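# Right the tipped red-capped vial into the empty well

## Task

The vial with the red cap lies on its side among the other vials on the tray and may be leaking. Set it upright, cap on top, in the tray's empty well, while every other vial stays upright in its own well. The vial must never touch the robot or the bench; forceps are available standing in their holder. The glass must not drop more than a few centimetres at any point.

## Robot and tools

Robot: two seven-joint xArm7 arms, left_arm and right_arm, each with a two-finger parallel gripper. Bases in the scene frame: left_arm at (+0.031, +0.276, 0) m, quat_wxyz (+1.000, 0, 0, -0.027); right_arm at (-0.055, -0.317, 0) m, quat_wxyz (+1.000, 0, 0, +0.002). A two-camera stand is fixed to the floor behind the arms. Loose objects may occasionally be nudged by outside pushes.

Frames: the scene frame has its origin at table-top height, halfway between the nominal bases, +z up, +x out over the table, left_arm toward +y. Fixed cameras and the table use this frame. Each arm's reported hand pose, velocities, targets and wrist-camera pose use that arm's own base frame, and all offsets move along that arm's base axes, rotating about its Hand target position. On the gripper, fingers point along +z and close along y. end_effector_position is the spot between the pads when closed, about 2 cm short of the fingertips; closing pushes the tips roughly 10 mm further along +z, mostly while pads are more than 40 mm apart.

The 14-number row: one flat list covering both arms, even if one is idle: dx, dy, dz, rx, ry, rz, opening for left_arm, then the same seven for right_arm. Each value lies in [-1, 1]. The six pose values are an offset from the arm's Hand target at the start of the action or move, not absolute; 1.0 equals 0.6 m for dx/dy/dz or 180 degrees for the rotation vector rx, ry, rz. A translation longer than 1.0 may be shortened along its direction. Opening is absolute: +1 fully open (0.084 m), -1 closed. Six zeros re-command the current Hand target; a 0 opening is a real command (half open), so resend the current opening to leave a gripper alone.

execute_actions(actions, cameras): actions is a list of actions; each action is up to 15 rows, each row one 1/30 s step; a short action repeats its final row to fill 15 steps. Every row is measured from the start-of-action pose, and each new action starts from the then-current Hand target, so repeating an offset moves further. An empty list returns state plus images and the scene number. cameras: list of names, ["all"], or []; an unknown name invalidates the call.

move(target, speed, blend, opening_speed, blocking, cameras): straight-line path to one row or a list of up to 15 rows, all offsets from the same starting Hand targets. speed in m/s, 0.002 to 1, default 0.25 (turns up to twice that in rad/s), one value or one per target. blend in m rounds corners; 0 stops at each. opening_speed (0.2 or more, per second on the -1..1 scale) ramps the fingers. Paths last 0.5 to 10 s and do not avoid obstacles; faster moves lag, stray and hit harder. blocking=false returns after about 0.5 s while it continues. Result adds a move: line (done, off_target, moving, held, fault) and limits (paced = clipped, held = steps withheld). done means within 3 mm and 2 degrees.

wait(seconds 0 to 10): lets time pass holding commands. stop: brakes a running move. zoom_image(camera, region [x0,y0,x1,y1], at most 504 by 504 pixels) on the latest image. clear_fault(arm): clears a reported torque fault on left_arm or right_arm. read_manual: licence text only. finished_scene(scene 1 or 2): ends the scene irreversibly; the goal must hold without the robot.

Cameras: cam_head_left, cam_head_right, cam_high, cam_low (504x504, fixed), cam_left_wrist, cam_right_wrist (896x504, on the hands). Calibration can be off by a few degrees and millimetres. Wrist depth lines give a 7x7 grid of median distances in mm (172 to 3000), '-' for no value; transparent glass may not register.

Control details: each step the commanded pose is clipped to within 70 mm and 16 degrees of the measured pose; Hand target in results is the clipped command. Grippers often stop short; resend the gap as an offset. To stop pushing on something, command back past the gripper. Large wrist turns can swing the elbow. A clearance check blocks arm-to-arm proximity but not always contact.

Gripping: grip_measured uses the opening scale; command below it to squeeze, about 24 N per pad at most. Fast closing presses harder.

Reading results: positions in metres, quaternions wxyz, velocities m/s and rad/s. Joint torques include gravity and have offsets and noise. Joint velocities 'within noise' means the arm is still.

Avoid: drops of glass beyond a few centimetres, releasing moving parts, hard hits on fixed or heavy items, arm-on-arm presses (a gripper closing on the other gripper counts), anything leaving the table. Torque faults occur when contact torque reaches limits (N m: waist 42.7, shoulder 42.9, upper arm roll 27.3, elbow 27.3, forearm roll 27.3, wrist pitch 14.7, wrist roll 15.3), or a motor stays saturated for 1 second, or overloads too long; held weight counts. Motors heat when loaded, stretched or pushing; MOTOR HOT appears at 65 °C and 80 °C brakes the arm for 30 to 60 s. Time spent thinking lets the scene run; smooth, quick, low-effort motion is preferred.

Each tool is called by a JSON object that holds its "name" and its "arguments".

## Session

{"name": "execute_actions", "arguments": {"actions": []}}

Scene clock: 0.00 s.
left_arm: end_effector_position=(+0.4082, +0.0580, +0.3043) grip_measured=+1.00 end_effector_quat_wxyz=(+0.727, -0.600, -0.329, -0.059) | right_arm: end_effector_position=(+0.6467, -0.0542, +0.2149) grip_measured=+1.00 end_effector_quat_wxyz=(+0.041, +0.710, -0.681, +0.177)
Joint positions: left_arm=[-0.047 0.554 -0.439 1.427 1.141 2.378 -1.496 0.084] | right_arm=[0.094 0.469 -0.107 1.625 -0.31 0.978 1.683 0.084]
Joint velocities: within noise
Joint torques (N m): no reading
Wrist depth (mm): cam_left_wrist=[1790 1681 1596 1516 1468 1408 1350 / 1847 1736 1661 1571 1499 1449 1353 / 1898 1804 1715 1630 1553 1487 1405 / 1974 1867 1767 1665 1615 1509 1455 / 2074 1924 1799 1715 1645 1543 1493 / 2145 2032 1809 1772 1657 1600 1543 / 2213 1919 1946 1838 1702 1681 593] | cam_right_wrist=[1772 1702 1622 442 424 403 385 / 1686 1596 1533 422 404 387 372 / 1626 1533 1493 406 388 372 358 / 1571 1458 1422 391 376 359 346 / 1493 1420 1364 379 363 348 336 / 1405 1364 1312 364 350 336 325 / 1366 1300 1264 351 338 325 313]
Hand target: left_arm +0.4082, +0.0580, +0.3043; +0.727, -0.600, -0.329, -0.059 | right_arm +0.6467, -0.0542, +0.2149; +0.041, +0.710, -0.681, +0.177
Tool commands: left_gripper/opening=+1.0 right_gripper/opening=+1.0
camera_calibration:
cam_left_wrist: T_world_to_cam=[[0.480981, 0.291901, -0.826711, 0.0735512], [-0.76933, -0.311697, -0.557652, 0.568573], [-0.420463, 0.904234, 0.074648, 0.225464], [0, 0, 0, 1]] pos_world=[0.496843, -0.0481191, 0.361041]
cam_right_wrist: T_world_to_cam=[[-0.974069, -0.0777668, -0.212468, 0.711181], [-0.0114719, 0.954841, -0.296895, 0.190909], [0.225961, -0.286759, -0.930973, 0.167588], [0, 0, 0, 1]] pos_world=[0.65706, -0.0789244, 0.363803]

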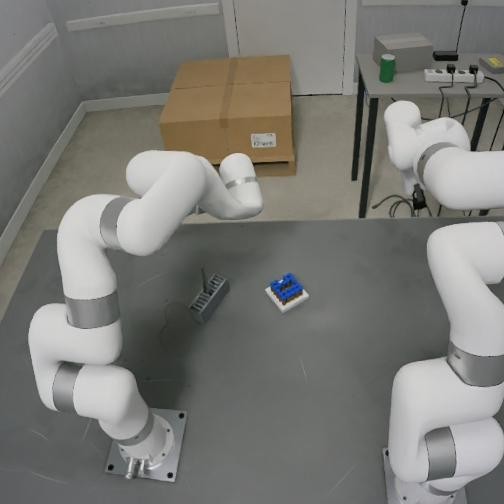

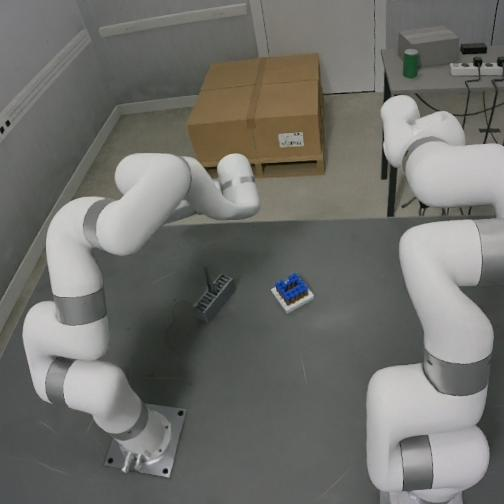

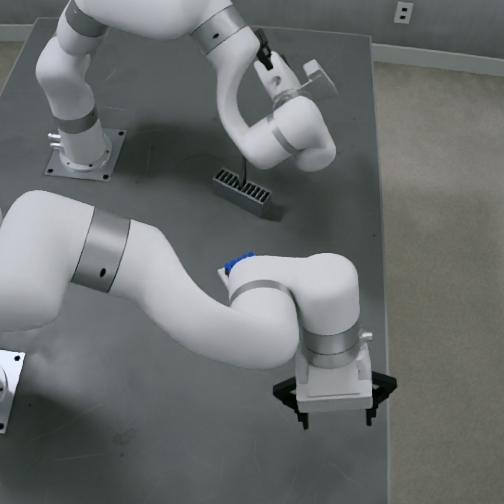

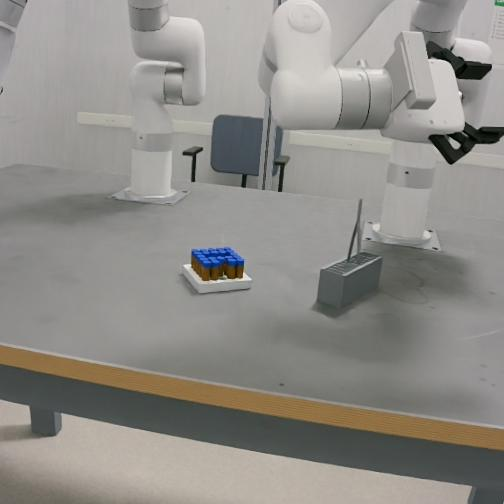

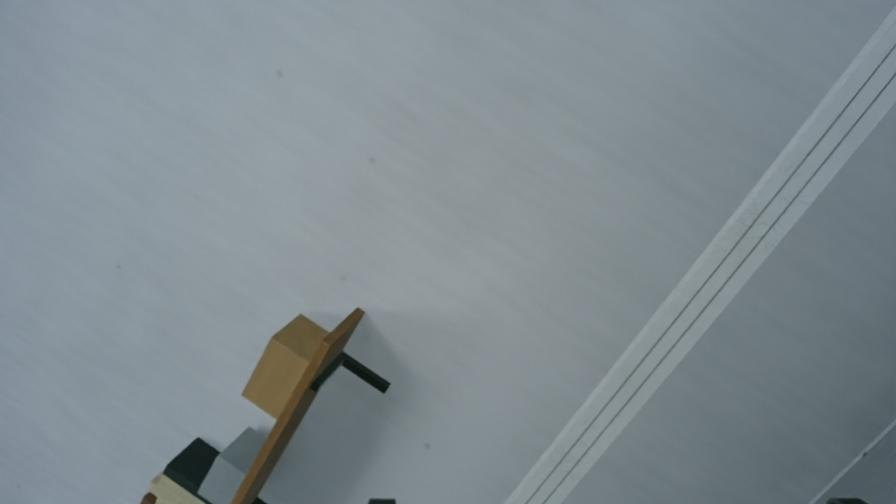

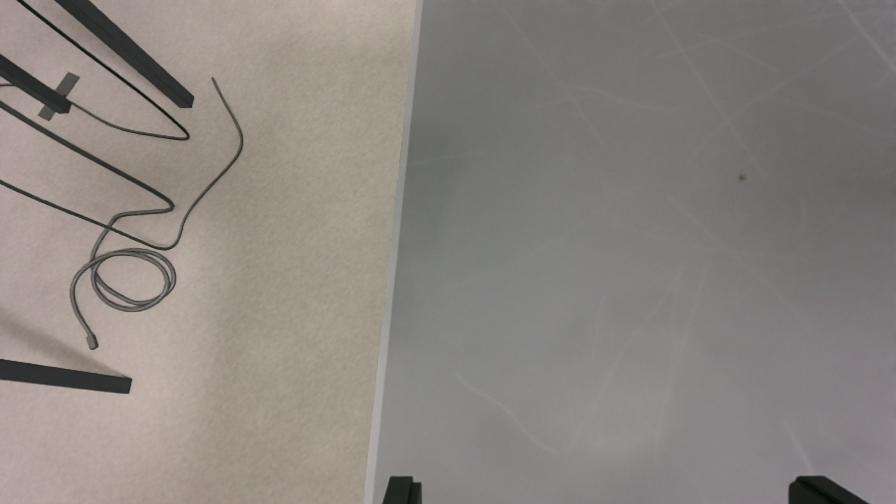

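{"name": "zoom_image", "arguments": {"camera": "cam_head_left", "region": [180, 255, 320, 325]}}

{"name": "zoom_image", "arguments": {"camera": "cam_low", "region": [170, 190, 400, 320]}}

{"name": "zoom_image", "arguments": {"camera": "cam_high", "region": [195, 130, 305, 290]}}

Scaled by 3.600 from the camera's 504x504 image, which has a finer 720x720 frame.

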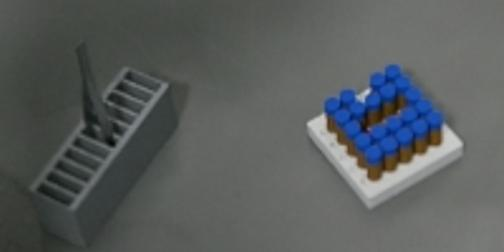

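Scaled by 2.191 from the camera's 504x504 image, which has a finer 720x720 frame.

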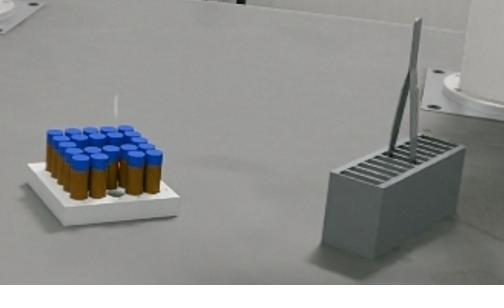

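Scaled by 3.150 from the camera's 504x504 image, which has a finer 720x720 frame.

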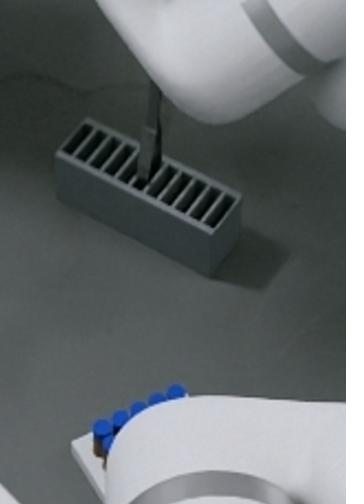

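{"name": "move", "arguments": {"target": [-0.122,-0.268,0.0,-0.5367,0.0436,-0.2429,1.0, -0.336,0.5687,0.1085,0.0289,0.1248,0.4806,1.0], "speed": 0.3, "cameras": ["all"]}}

Scene clock: 27.53 s.
left_arm: end_effector_position=(+0.3350, -0.1028, +0.3043) grip_measured=+1.00 end_effector_quat_wxyz=(+0.000, +1.000, +0.000, +0.000) | right_arm: end_effector_position=(+0.4451, +0.2870, +0.2800) grip_measured=+1.00 end_effector_quat_wxyz=(+0.000, +1.000, +0.000, +0.000)
Joint positions: left_arm=[0.013 -0.455 -0.251 0.915 -0.111 1.359 -0.189 0.084] | right_arm=[0.307 0.182 0.295 1.481 -0.055 1.306 0.612 0.084]
Joint torques (N m): left_arm=[-6.72 -19.56 4.32 17.61 -2.32 -4.02 1.28] | right_arm=[6.41 -21.51 4.01 16.15 1.58 -0.3 -1.01]
Wrist depth (mm): cam_left_wrist=[431 430 431 430 431 429 432 / 430 430 431 430 431 429 431 / 431 431 430 432 433 433 413 / 432 432 432 431 433 434 414 / 432 434 432 429 434 433 432 / 432 433 434 434 434 434 434 / 434 433 434 434 433 434 435] | cam_right_wrist=[416 416 414 413 411 410 407 / 417 416 415 413 411 410 409 / 417 416 414 414 412 410 410 / 418 390 414 414 411 409 409 / 419 368 415 414 411 411 410 / 419 386 416 414 413 412 410 / 419 418 417 414 413 411 410]
Hand target: left_arm +0.3350, -0.1028, +0.3043; +0.000, +1.000, +0.000, +0.000 | right_arm +0.4451, +0.2871, +0.2800; +0.000, +1.000, +0.000, +0.000
Off the commanded pose: left_arm 0.000 m, 0 deg | right_arm 0.000 m, 0 deg.
move: done
camera_calibration:
cam_left_wrist: T_world_to_cam=[[0.00939304, -0.999819, -0.0165637, -0.0656778], [-0.999936, -0.00949517, 0.00609822, 0.399008], [-0.00625439, 0.0165054, -0.999844, 0.437019], [0, 0, 0, 1]] pos_world=[0.402333, -0.0690904, 0.43343]
cam_right_wrist: T_world_to_cam=[[-0.00255152, -0.999501, -0.0314876, 0.336629], [-0.999948, 0.00223947, 0.00994161, 0.509725], [-0.00986613, 0.0315113, -0.999455, 0.404403], [0, 0, 0, 1]] pos_world=[0.514547, 0.322577, 0.409715]

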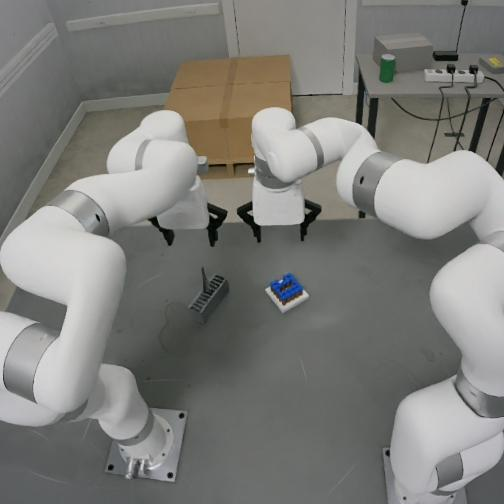

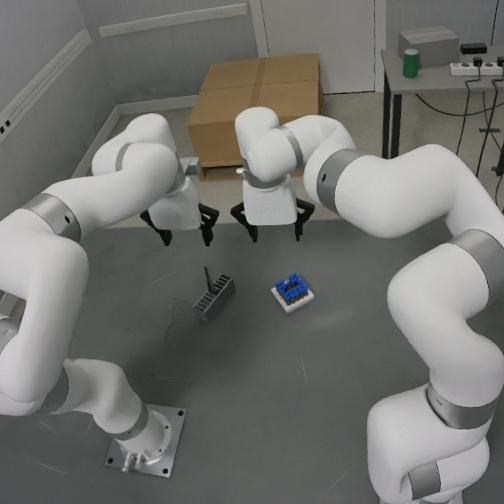

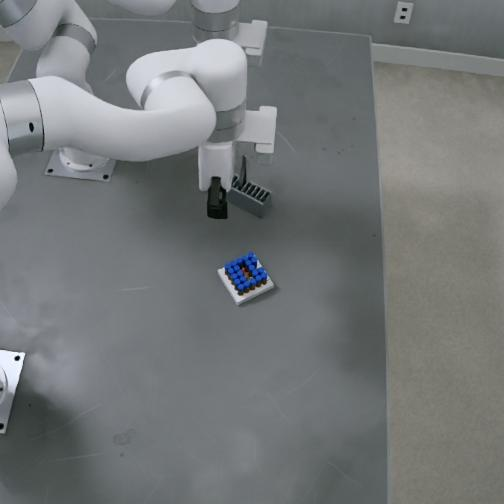

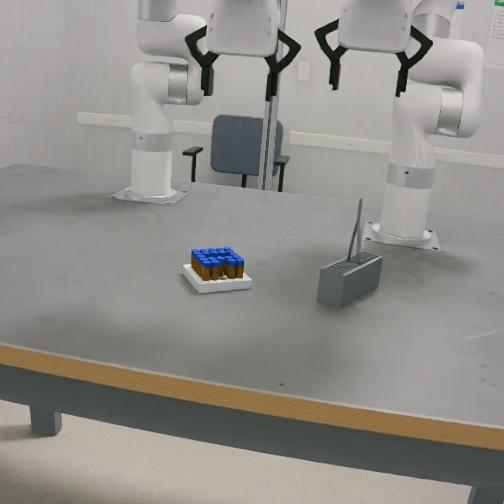

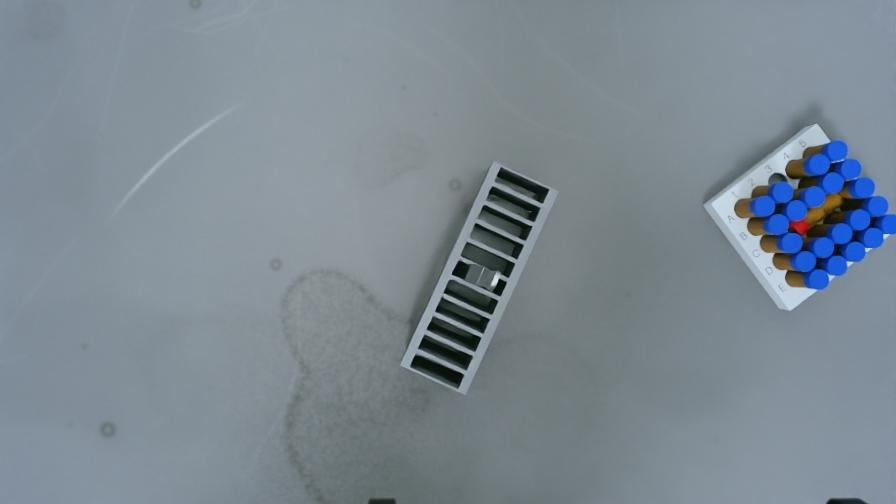

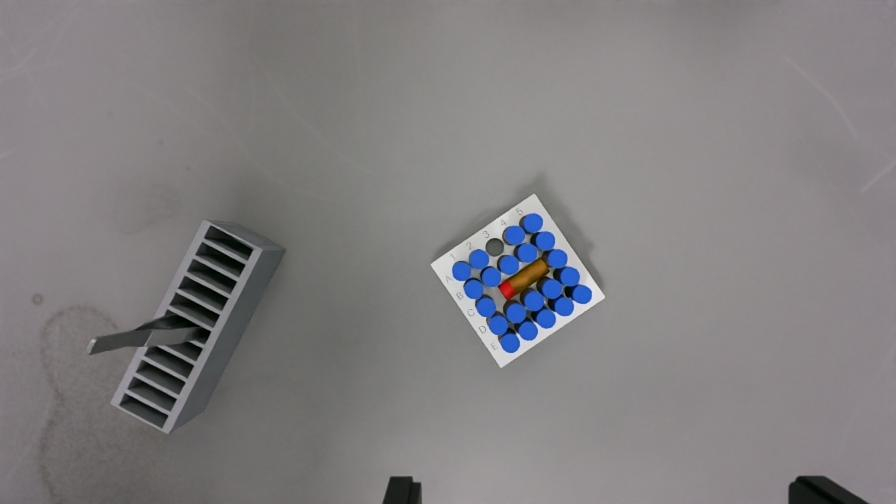

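{"name": "zoom_image", "arguments": {"camera": "cam_right_wrist", "region": [420, 184, 620, 384]}}

{"name": "zoom_image", "arguments": {"camera": "cam_left_wrist", "region": [390, 150, 570, 400]}}

{"name": "zoom_image", "arguments": {"camera": "cam_low", "region": [300, 180, 400, 320]}}

Scaled by 2.520 from the camera's 896x504 image, which has a finer 1280x720 frame.

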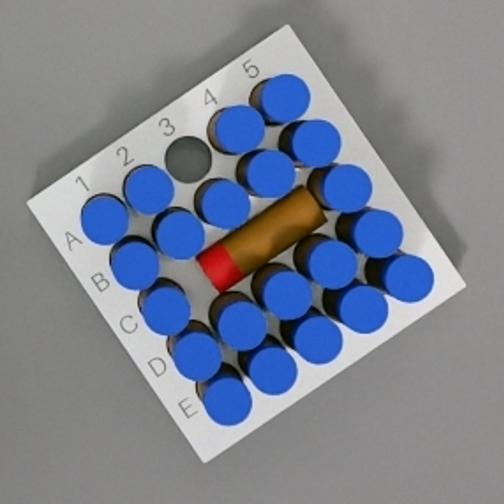

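Scaled by 2.016 from the camera's 896x504 image, which has a finer 1280x720 frame.

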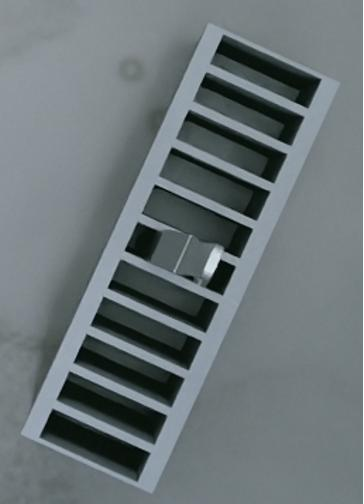

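Scaled by 3.600 from the camera's 504x504 image, which has a finer 720x720 frame.

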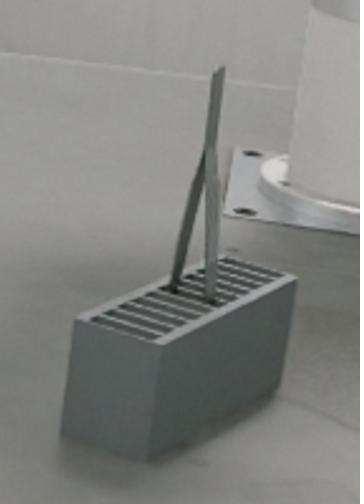

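{"name": "move", "arguments": {"target": [0.0883,0.0347,-0.157,0,0,-0.1328,1.0, -0.1168,-0.195,-0.2267,0.0588,-0.1885,0.1861,1.0], "speed": 0.25, "cameras": ["cam_left_wrist","cam_right_wrist","cam_low"]}}

{"name": "zoom_image", "arguments": {"camera": "cam_left_wrist", "region": [400, 260, 640, 504]}}

{"name": "zoom_image", "arguments": {"camera": "cam_right_wrist", "region": [330, 130, 570, 370]}}

Scene clock: 125.63 s.
left_arm: end_effector_position=(+0.3879, -0.0820, +0.2101) grip_measured=+1.00 end_effector_quat_wxyz=(+0.000, +0.978, -0.208, +0.000) | right_arm: end_effector_position=(+0.3750, +0.1701, +0.1440) grip_measured=+1.00 end_effector_quat_wxyz=(-0.090, +0.911, +0.283, +0.287)
Joint positions: left_arm=[-0.005 -0.233 -0.192 0.823 -0.05 1.053 0.251 0.084] | right_arm=[0.826 -0.323 -0.376 0.256 0.362 -0.05 -0.539 0.084]
Joint torques (N m): left_arm=[-6.8 -9.97 2.98 17.15 2.15 -4.11 1.21] | right_arm=[6.11 -15.16 -0.97 8.14 1.16 -3.7 -1.13]
Wrist depth (mm): cam_left_wrist=[336 337 336 338 337 337 337 / 336 337 338 337 338 338 324 / 337 337 337 337 338 338 324 / 337 337 338 338 338 339 339 / 339 337 338 338 334 338 339 / 339 339 339 338 311 339 340 / 338 338 339 339 339 339 340] | cam_right_wrist=[479 488 473 482 479 1818 1867 / 429 360 423 431 429 425 423 / 378 376 391 389 387 384 383 / 361 359 357 315 353 352 350 / 337 336 335 311 323 324 329 / 311 310 308 303 306 305 304 / 288 288 287 286 285 284 283]
Hand target: left_arm +0.3879, -0.0820, +0.2101; +0.000, +0.978, -0.208, +0.000 | right_arm +0.3750, +0.1701, +0.1440; -0.090, +0.911, +0.283, +0.287
Off the commanded pose: left_arm 0.000 m, 0 deg | right_arm 0.000 m, 0 deg.
move: done
camera_calibration:
cam_left_wrist: T_world_to_cam=[[-0.396628, -0.917832, -0.0164152, 0.117353], [-0.917979, 0.396582, 0.00614434, 0.454151], [0.000870509, 0.0175059, -0.999846, 0.340146], [0, 0, 0, 1]] pos_world=[0.46315, -0.0783527, 0.339229]
cam_right_wrist: T_world_to_cam=[[0.580637, -0.813708, -0.0271929, -0.0356547], [-0.680221, -0.46649, -0.565408, 0.483886], [0.447392, 0.346794, -0.824363, 0.021193], [0, 0, 0, 1]] pos_world=[0.34037, 0.189366, 0.290094]
Images, in order (width x height): cam_low 504x504, cam_left_wrist 896x504, cam_right_wrist 896x504.

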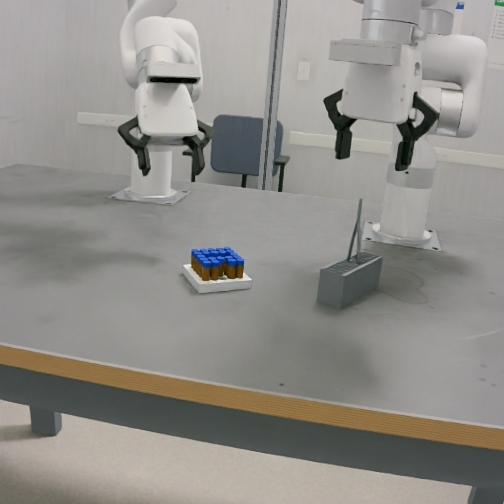

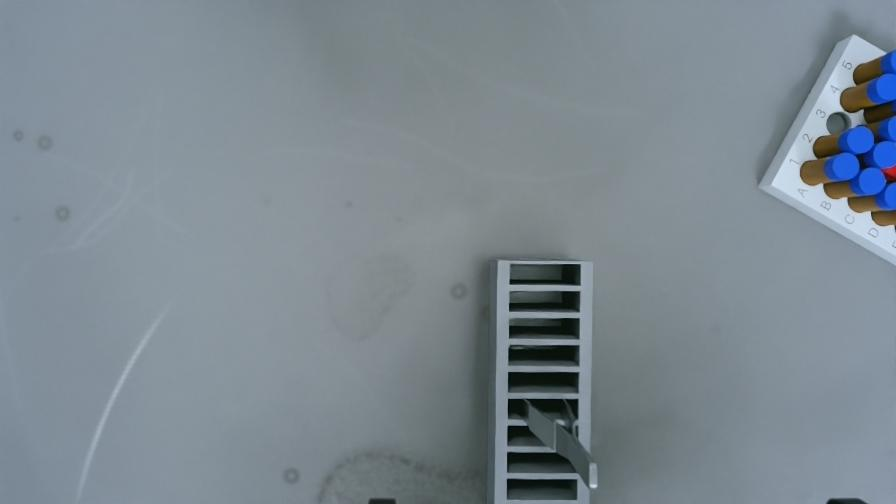

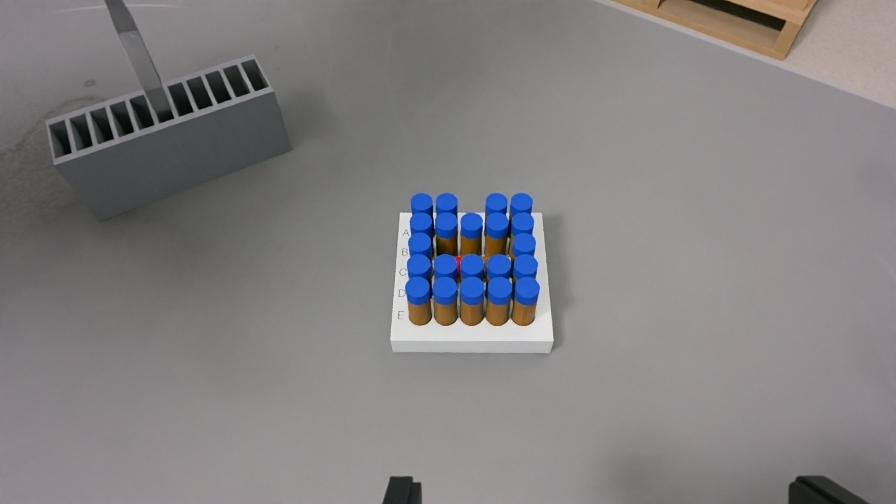

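Scaled by 2.066 from the camera's 896x504 image, which has a finer 1280x720 frame.

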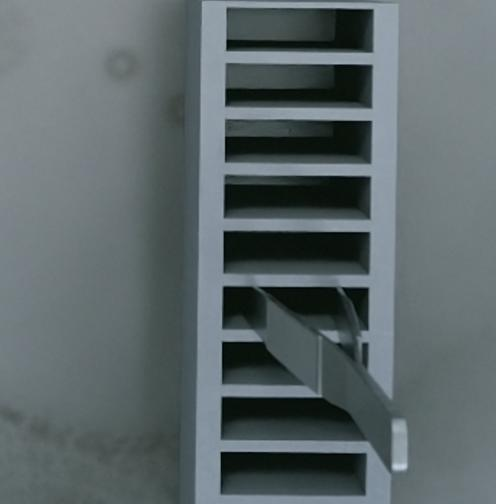

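Scaled by 2.100 from the camera's 896x504 image, which has a finer 1280x720 frame.

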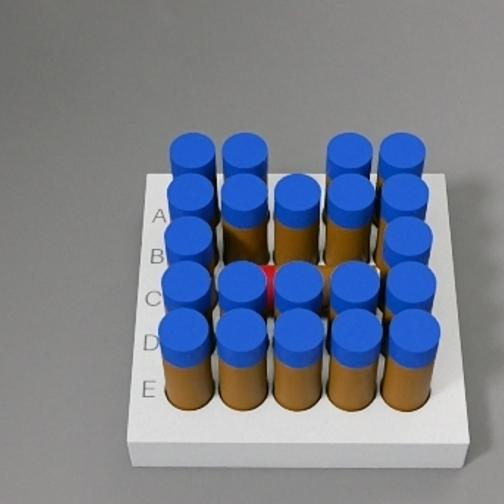

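{"name": "move", "arguments": {"target": [[0.0055,-0.0088,-0.1738,0,0,0,1.0, 0,0,0,0,0,0,1.0],[0.0055,-0.0088,-0.1738,0,0,0,-0.8, 0,0,0,0,0,0,1.0]], "speed": 0.15, "opening_speed": 1.2, "cameras": ["cam_left_wrist","cam_right_wrist","cam_low"]}}

{"name": "zoom_image", "arguments": {"camera": "cam_right_wrist", "region": [20, 0, 320, 240]}}

{"name": "zoom_image", "arguments": {"camera": "cam_low", "region": [310, 160, 410, 310]}}

Scene clock: 145.97 s.
left_arm: end_effector_position=(+0.3912, -0.0873, +0.1058) grip_measured=-0.82 end_effector_quat_wxyz=(+0.000, +0.978, -0.208, +0.000) | right_arm: end_effector_position=(+0.3750, +0.1701, +0.1440) grip_measured=+1.00 end_effector_quat_wxyz=(-0.090, +0.911, +0.283, +0.287)
Joint positions: left_arm=[-0.007 -0.045 -0.212 0.682 -0.014 0.726 0.209 0.008] | right_arm=[0.826 -0.323 -0.376 0.256 0.362 -0.05 -0.539 0.084]
Joint torques (N m): left_arm=[6.3 -12.83 -0.01 22.82 2.09 -3.95 -1.73] | right_arm=[6.54 -14.93 -0.83 8.11 1.02 -3.67 -1.14]
Wrist depth (mm): cam_left_wrist=[233 233 233 233 233 233 233 / 233 233 233 233 234 233 234 / 233 233 233 234 234 234 234 / 234 234 234 234 234 234 234 / 234 234 234 234 208 235 234 / 234 235 234 235 197 235 235 / 235 235 235 235 190 235 235] | cam_right_wrist=[464 474 472 482 479 1842 1867 / 427 361 423 430 428 425 423 / 378 376 391 389 386 384 383 / 360 359 357 314 353 353 350 / 337 335 334 311 323 324 328 / 310 311 309 303 307 305 304 / 289 288 287 286 284 284 282]
Hand target: left_arm +0.3912, -0.0873, +0.1058; +0.000, +0.978, -0.208, +0.000 | right_arm +0.3750, +0.1701, +0.1440; -0.090, +0.911, +0.283, +0.287
Off the commanded pose: left_arm 0.000 m, 0 deg | right_arm 0.000 m, 0 deg.
move: done
camera_calibration:
cam_left_wrist: T_world_to_cam=[[-0.396628, -0.917832, -0.0164152, 0.112085], [-0.917979, 0.396582, 0.00614434, 0.459923], [0.000870509, 0.0175059, -0.999846, 0.235952], [0, 0, 0, 1]] pos_world=[0.46645, -0.0836527, 0.234929]
cam_right_wrist: T_world_to_cam=[[0.580676, -0.813682, -0.0271605, -0.0356822], [-0.680188, -0.466537, -0.565409, 0.483884], [0.447392, 0.346794, -0.824363, 0.0211934], [0, 0, 0, 1]] pos_world=[0.34037, 0.189366, 0.290094]
Images, in order (width x height): cam_low 504x504, cam_left_wrist 896x504, cam_right_wrist 896x504.

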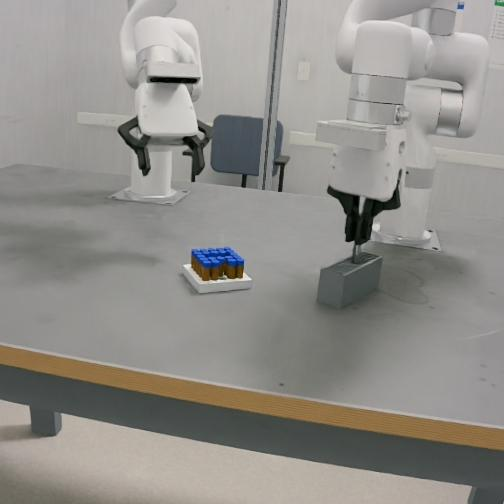

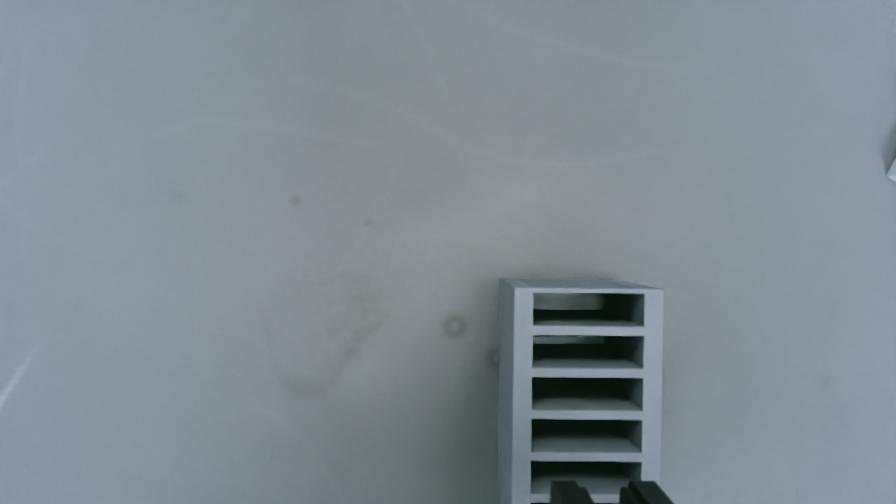

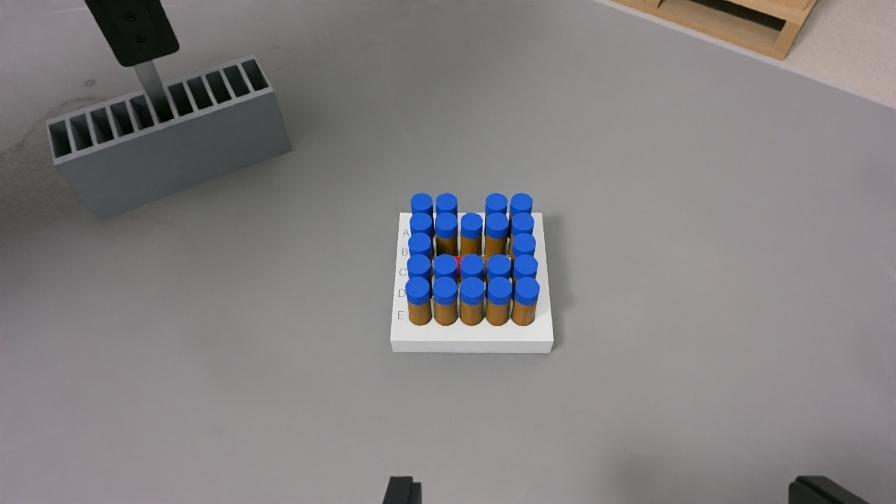

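Scaled by 1.680 from the camera's 896x504 image, which has a finer 1280x720 frame.

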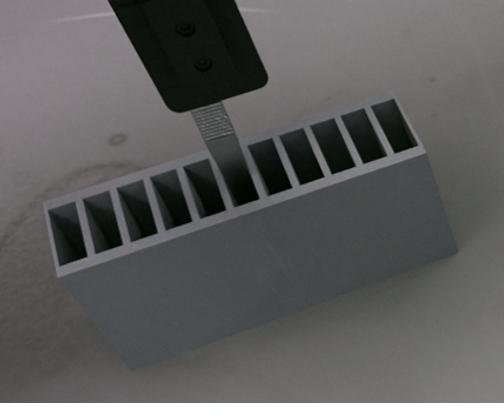

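Scaled by 3.360 from the camera's 504x504 image, which has a finer 720x720 frame.

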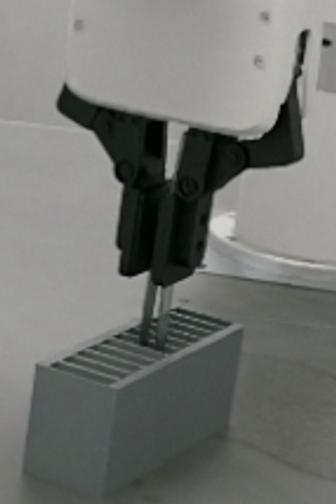

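{"name": "move", "arguments": {"target": [[0,0,0.217,0,0,0,-0.82, 0,0,0,0,0,0,1.0],[0.0397,-0.3128,0.1403,0,0,0.8433,-0.82, 0,0,0,0,0,0,1.0]], "speed": [0.12,0.3], "blend": [0.01,0], "cameras": ["cam_left_wrist","cam_right_wrist","cam_low"]}}

{"name": "zoom_image", "arguments": {"camera": "cam_left_wrist", "region": [380, 284, 620, 504]}}

{"name": "zoom_image", "arguments": {"camera": "cam_right_wrist", "region": [350, 50, 590, 350]}}

Scene clock: 183.47 s.
left_arm: end_effector_position=(+0.4151, -0.2749, +0.1900) grip_measured=-0.84 end_effector_quat_wxyz=(+0.000, +0.440, +0.898, +0.000) | right_arm: end_effector_position=(+0.3750, +0.1701, +0.1440) grip_measured=+1.00 end_effector_quat_wxyz=(-0.090, +0.911, +0.283, +0.287)
Joint positions: left_arm=[-0.098 0.141 -0.509 1.155 0.079 1.033 -2.875 0.007] | right_arm=[0.826 -0.323 -0.376 0.256 0.362 -0.05 -0.539 0.084]
Joint torques (N m): left_arm=[-6.88 -17.2 0.15 25.19 2.12 0.43 -1.88] | right_arm=[6.49 -14.8 -0.79 8.11 1.03 -3.62 -1.13]
Wrist depth (mm): cam_left_wrist=[318 318 318 318 317 285 293 / 319 319 318 317 318 317 309 / 319 318 319 318 318 318 317 / 319 319 319 317 318 317 317 / 319 319 319 318 318 318 317 / 319 319 318 287 310 317 317 / 320 319 319 281 305 318 317] | cam_right_wrist=[491 488 460 454 478 1823 1867 / 428 365 422 420 427 425 423 / 378 377 391 389 387 385 382 / 360 359 357 315 354 351 350 / 337 335 334 311 323 325 328 / 311 310 309 303 306 304 304 / 289 288 287 285 284 284 282]
Hand target: left_arm +0.4151, -0.2750, +0.1900; +0.000, +0.440, +0.898, +0.000 | right_arm +0.3750, +0.1701, +0.1440; -0.090, +0.911, +0.283, +0.287
Off the commanded pose: left_arm 0.000 m, 0 deg | right_arm 0.000 m, 0 deg.
move: done
camera_calibration:
cam_left_wrist: T_world_to_cam=[[0.783394, 0.621307, -0.0164527, -0.115971], [0.621459, -0.783422, 0.00619259, -0.407641], [-0.00904193, -0.015076, -0.999845, 0.318562], [0, 0, 0, 1]] pos_world=[0.347064, -0.242498, 0.319129]
cam_right_wrist: T_world_to_cam=[[0.580676, -0.813682, -0.0271605, -0.0356822], [-0.680188, -0.466537, -0.565409, 0.483884], [0.447392, 0.346794, -0.824363, 0.0211934], [0, 0, 0, 1]] pos_world=[0.34037, 0.189366, 0.290094]
Images, in order (width x height): cam_low 504x504, cam_left_wrist 896x504, cam_right_wrist 896x504.

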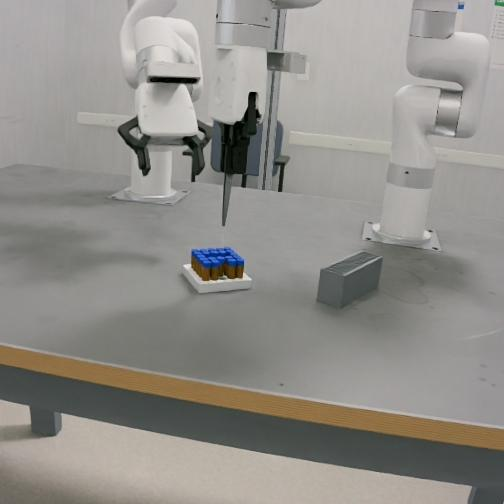

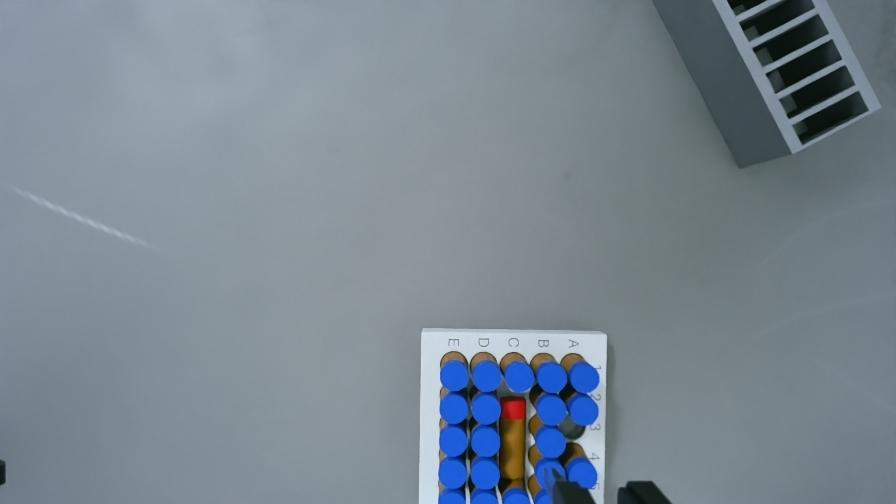

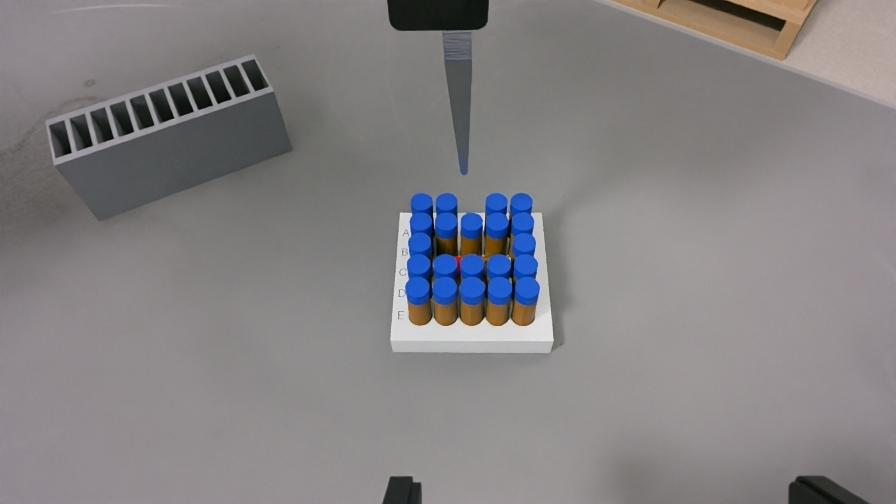

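Scaled by 2.100 from the camera's 896x504 image, which has a finer 1280x720 frame.

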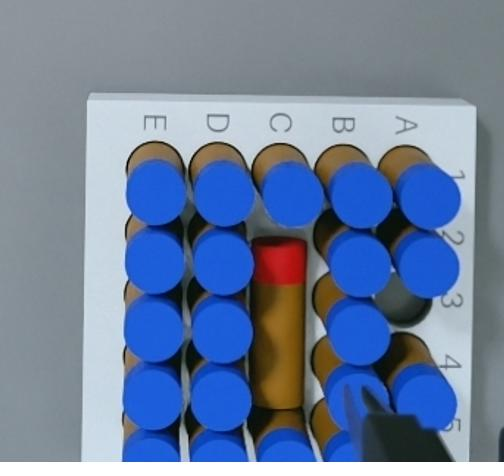

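Scaled by 1.680 from the camera's 896x504 image, which has a finer 1280x720 frame.

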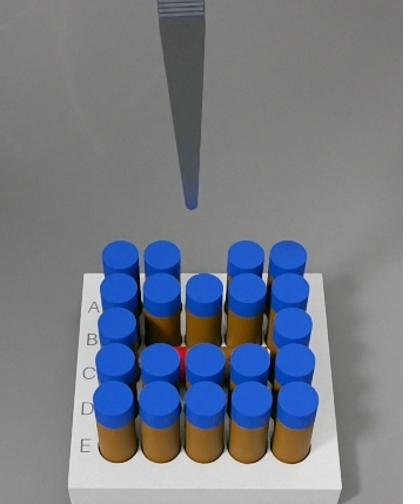

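{"name": "move", "arguments": {"target": [-0.0492,0.0483,-0.0725,-0.0967,-0.0748,0,-0.76, 0,0,0,0,0,0,1.0], "speed": 0.08, "opening_speed": 0.2, "cameras": ["cam_left_wrist","cam_right_wrist"]}}

{"name": "zoom_image", "arguments": {"camera": "cam_left_wrist", "region": [440, 344, 640, 504]}}

{"name": "zoom_image", "arguments": {"camera": "cam_right_wrist", "region": [350, 110, 590, 350]}}

Scene clock: 223.87 s.
left_arm: end_effector_position=(+0.3856, -0.2460, +0.1465) grip_measured=-0.78 end_effector_quat_wxyz=(+0.171, +0.432, +0.882, -0.084) | right_arm: end_effector_position=(+0.3750, +0.1701, +0.1440) grip_measured=+1.00 end_effector_quat_wxyz=(-0.090, +0.911, +0.283, +0.287)
Joint positions: left_arm=[-0.108 -0.13 -0.448 0.608 -0.487 0.404 -2.375 0.01] | right_arm=[0.826 -0.323 -0.376 0.256 0.362 -0.05 -0.539 0.084]
Joint torques (N m): left_arm=[-7.1 -25.46 2.95 15.13 -2.22 -4.41 1.32] | right_arm=[6.3 -14.95 -0.73 8.11 0.98 -3.56 -1.05]
Wrist depth (mm): cam_left_wrist=[232 231 231 230 230 230 227 / 240 242 242 239 241 241 238 / 252 252 251 251 251 250 249 / 262 261 260 260 260 259 259 / 273 273 272 267 261 270 270 / 288 287 287 266 240 286 285 / 302 301 300 252 258 299 298] | cam_right_wrist=[- - 211 482 479 1828 1862 / 367 361 215 420 428 425 423 / 377 376 383 380 386 384 383 / 361 359 357 314 352 351 351 / 337 335 334 311 323 324 329 / 311 310 309 303 307 305 304 / 289 288 287 286 285 284 283]
Hand target: left_arm +0.3855, -0.2460, +0.1465; +0.171, +0.432, +0.882, -0.084 | right_arm +0.3750, +0.1701, +0.1440; -0.090, +0.911, +0.283, +0.287
Off the commanded pose: left_arm 0.000 m, 0 deg | right_arm 0.000 m, 0 deg.
move: done
camera_calibration:
cam_left_wrist: T_world_to_cam=[[0.787575, 0.615904, -0.0196746, -0.114071], [0.575634, -0.723935, 0.380216, -0.388852], [0.219933, -0.310774, -0.924688, 0.103165], [0, 0, 0, 1]] pos_world=[0.290986, -0.179186, 0.240999]
cam_right_wrist: T_world_to_cam=[[0.580676, -0.813682, -0.0271605, -0.0356822], [-0.680188, -0.466537, -0.565409, 0.483884], [0.447392, 0.346794, -0.824363, 0.0211934], [0, 0, 0, 1]] pos_world=[0.34037, 0.189366, 0.290094]
Images, in order (width x height): cam_left_wrist 896x504, cam_right_wrist 896x504.

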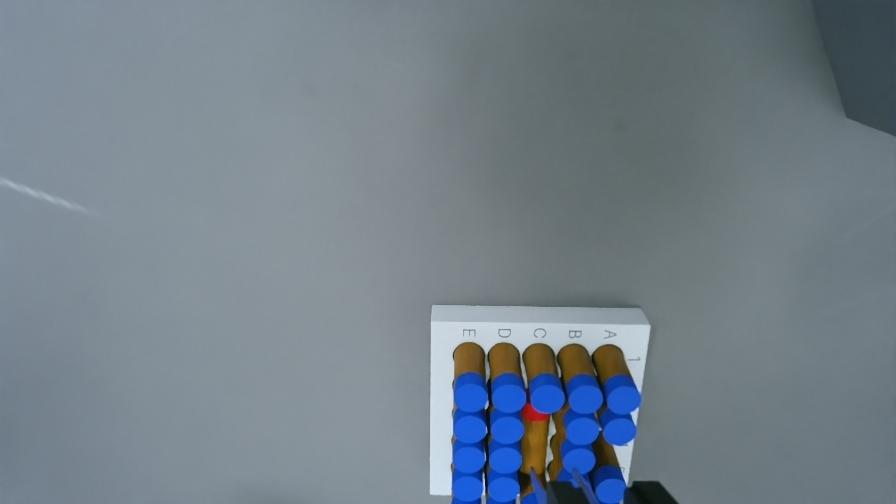

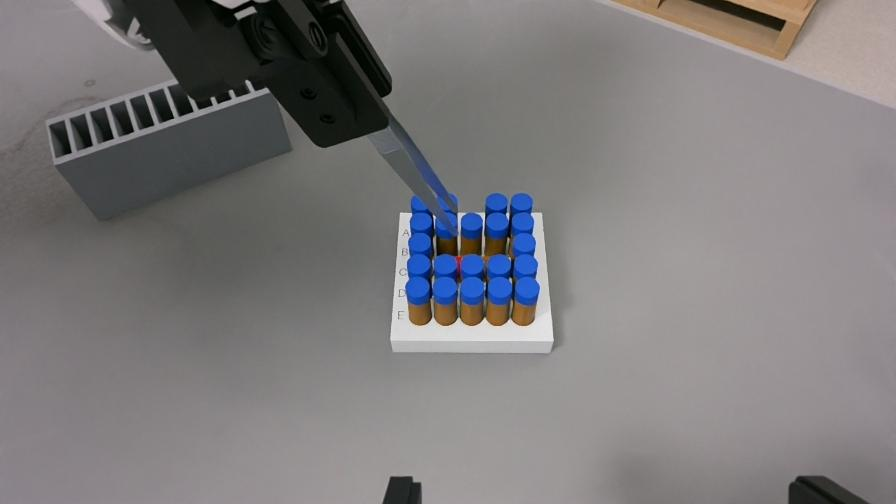

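Scaled by 2.520 from the camera's 896x504 image, which has a finer 1280x720 frame.

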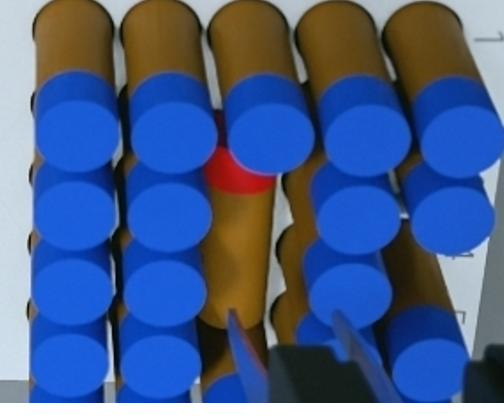

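Scaled by 2.100 from the camera's 896x504 image, which has a finer 1280x720 frame.

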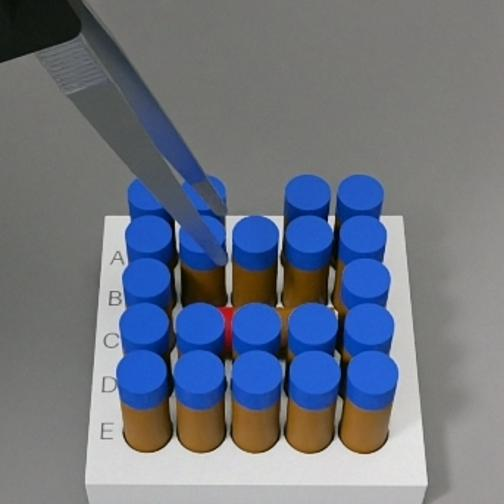

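{"name": "move", "arguments": {"target": [-0.0040,-0.0031,-0.0233,0,0,0,-0.755, 0,0,0,0,0,0,1.0], "speed": 0.05, "cameras": ["cam_left_wrist","cam_right_wrist"]}}

{"name": "zoom_image", "arguments": {"camera": "cam_left_wrist", "region": [470, 374, 620, 504]}}

{"name": "zoom_image", "arguments": {"camera": "cam_right_wrist", "region": [390, 170, 550, 330]}}

Scene clock: 251.10 s.
left_arm: end_effector_position=(+0.3832, -0.2478, +0.1326) grip_measured=-0.78 end_effector_quat_wxyz=(+0.171, +0.432, +0.882, -0.084) | right_arm: end_effector_position=(+0.3750, +0.1701, +0.1440) grip_measured=+1.00 end_effector_quat_wxyz=(-0.090, +0.911, +0.283, +0.287)
Joint positions: left_arm=[-0.116 -0.096 -0.456 0.592 -0.499 0.353 -2.368 0.01] | right_arm=[0.826 -0.323 -0.376 0.256 0.362 -0.05 -0.539 0.084]
Joint torques (N m): left_arm=[-6.91 -9.81 -1.44 14.71 -2.01 -4.3 1.37] | right_arm=[6.4 -14.84 -0.63 8.12 1.05 -3.61 -1.09]
Wrist depth (mm): cam_left_wrist=[218 218 218 217 217 217 215 / 226 228 228 228 228 227 224 / 238 237 237 237 236 236 235 / 247 246 246 245 245 245 244 / 257 256 256 252 251 255 254 / 272 271 270 247 235 266 269 / 283 283 283 236 230 281 281] | cam_right_wrist=[- - 221 482 478 1842 1857 / - - 211 421 428 426 423 / 376 376 373 380 387 385 383 / 361 359 357 310 353 353 350 / 337 336 334 311 323 324 329 / 311 309 309 302 306 305 304 / 289 287 287 286 284 284 283]
Hand target: left_arm +0.3831, -0.2478, +0.1325; +0.171, +0.432, +0.882, -0.084 | right_arm +0.3750, +0.1701, +0.1440; -0.090, +0.911, +0.283, +0.287
Off the commanded pose: left_arm 0.000 m, 0 deg | right_arm 0.000 m, 0 deg.
move: done
camera_calibration:
cam_left_wrist: T_world_to_cam=[[0.78765, 0.615807, -0.0197582, -0.111304], [0.575538, -0.72394, 0.38035, -0.383565], [0.219918, -0.310954, -0.924631, 0.0902082], [0, 0, 0, 1]] pos_world=[0.288586, -0.181086, 0.227099]
cam_right_wrist: T_world_to_cam=[[0.580676, -0.813682, -0.0271605, -0.0356822], [-0.680188, -0.466537, -0.565409, 0.483884], [0.447392, 0.346794, -0.824363, 0.0211934], [0, 0, 0, 1]] pos_world=[0.34037, 0.189366, 0.290094]
Images, in order (width x height): cam_left_wrist 896x504, cam_right_wrist 896x504.

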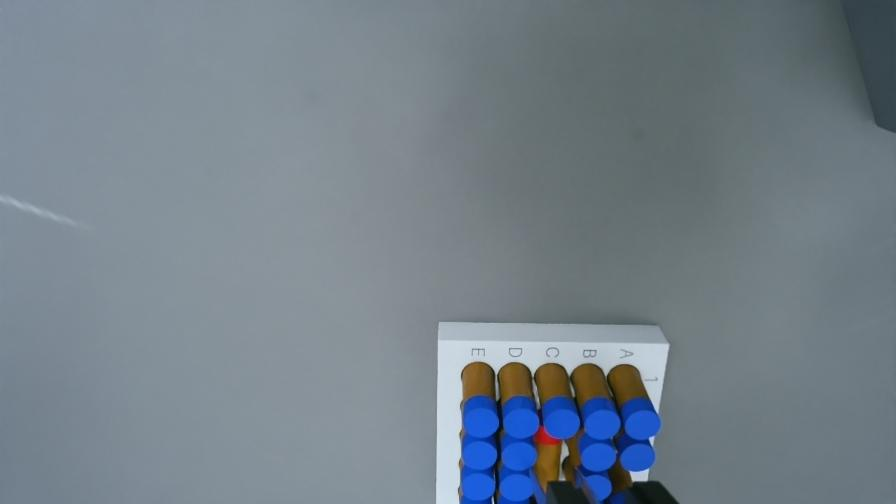

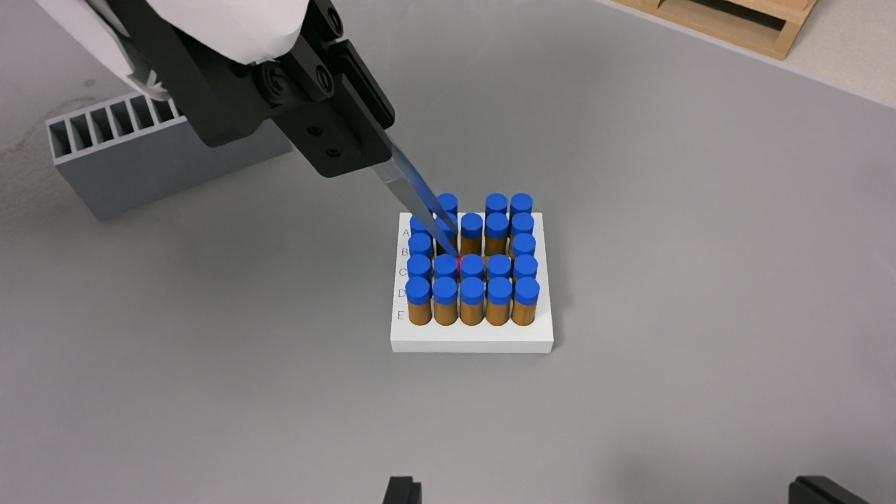

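Scaled by 3.360 from the camera's 896x504 image, which has a finer 1280x720 frame.

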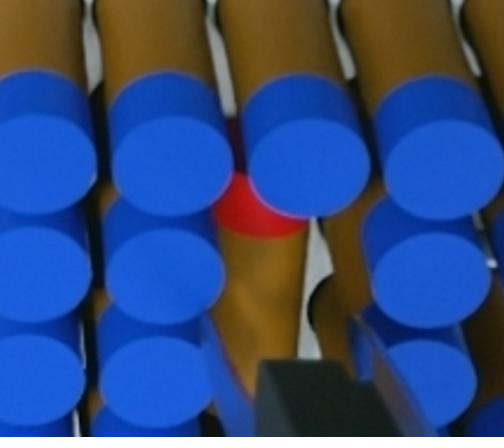

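Scaled by 3.150 from the camera's 896x504 image, which has a finer 1280x720 frame.

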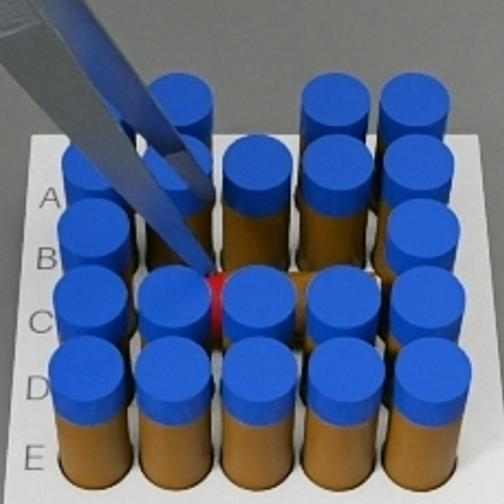

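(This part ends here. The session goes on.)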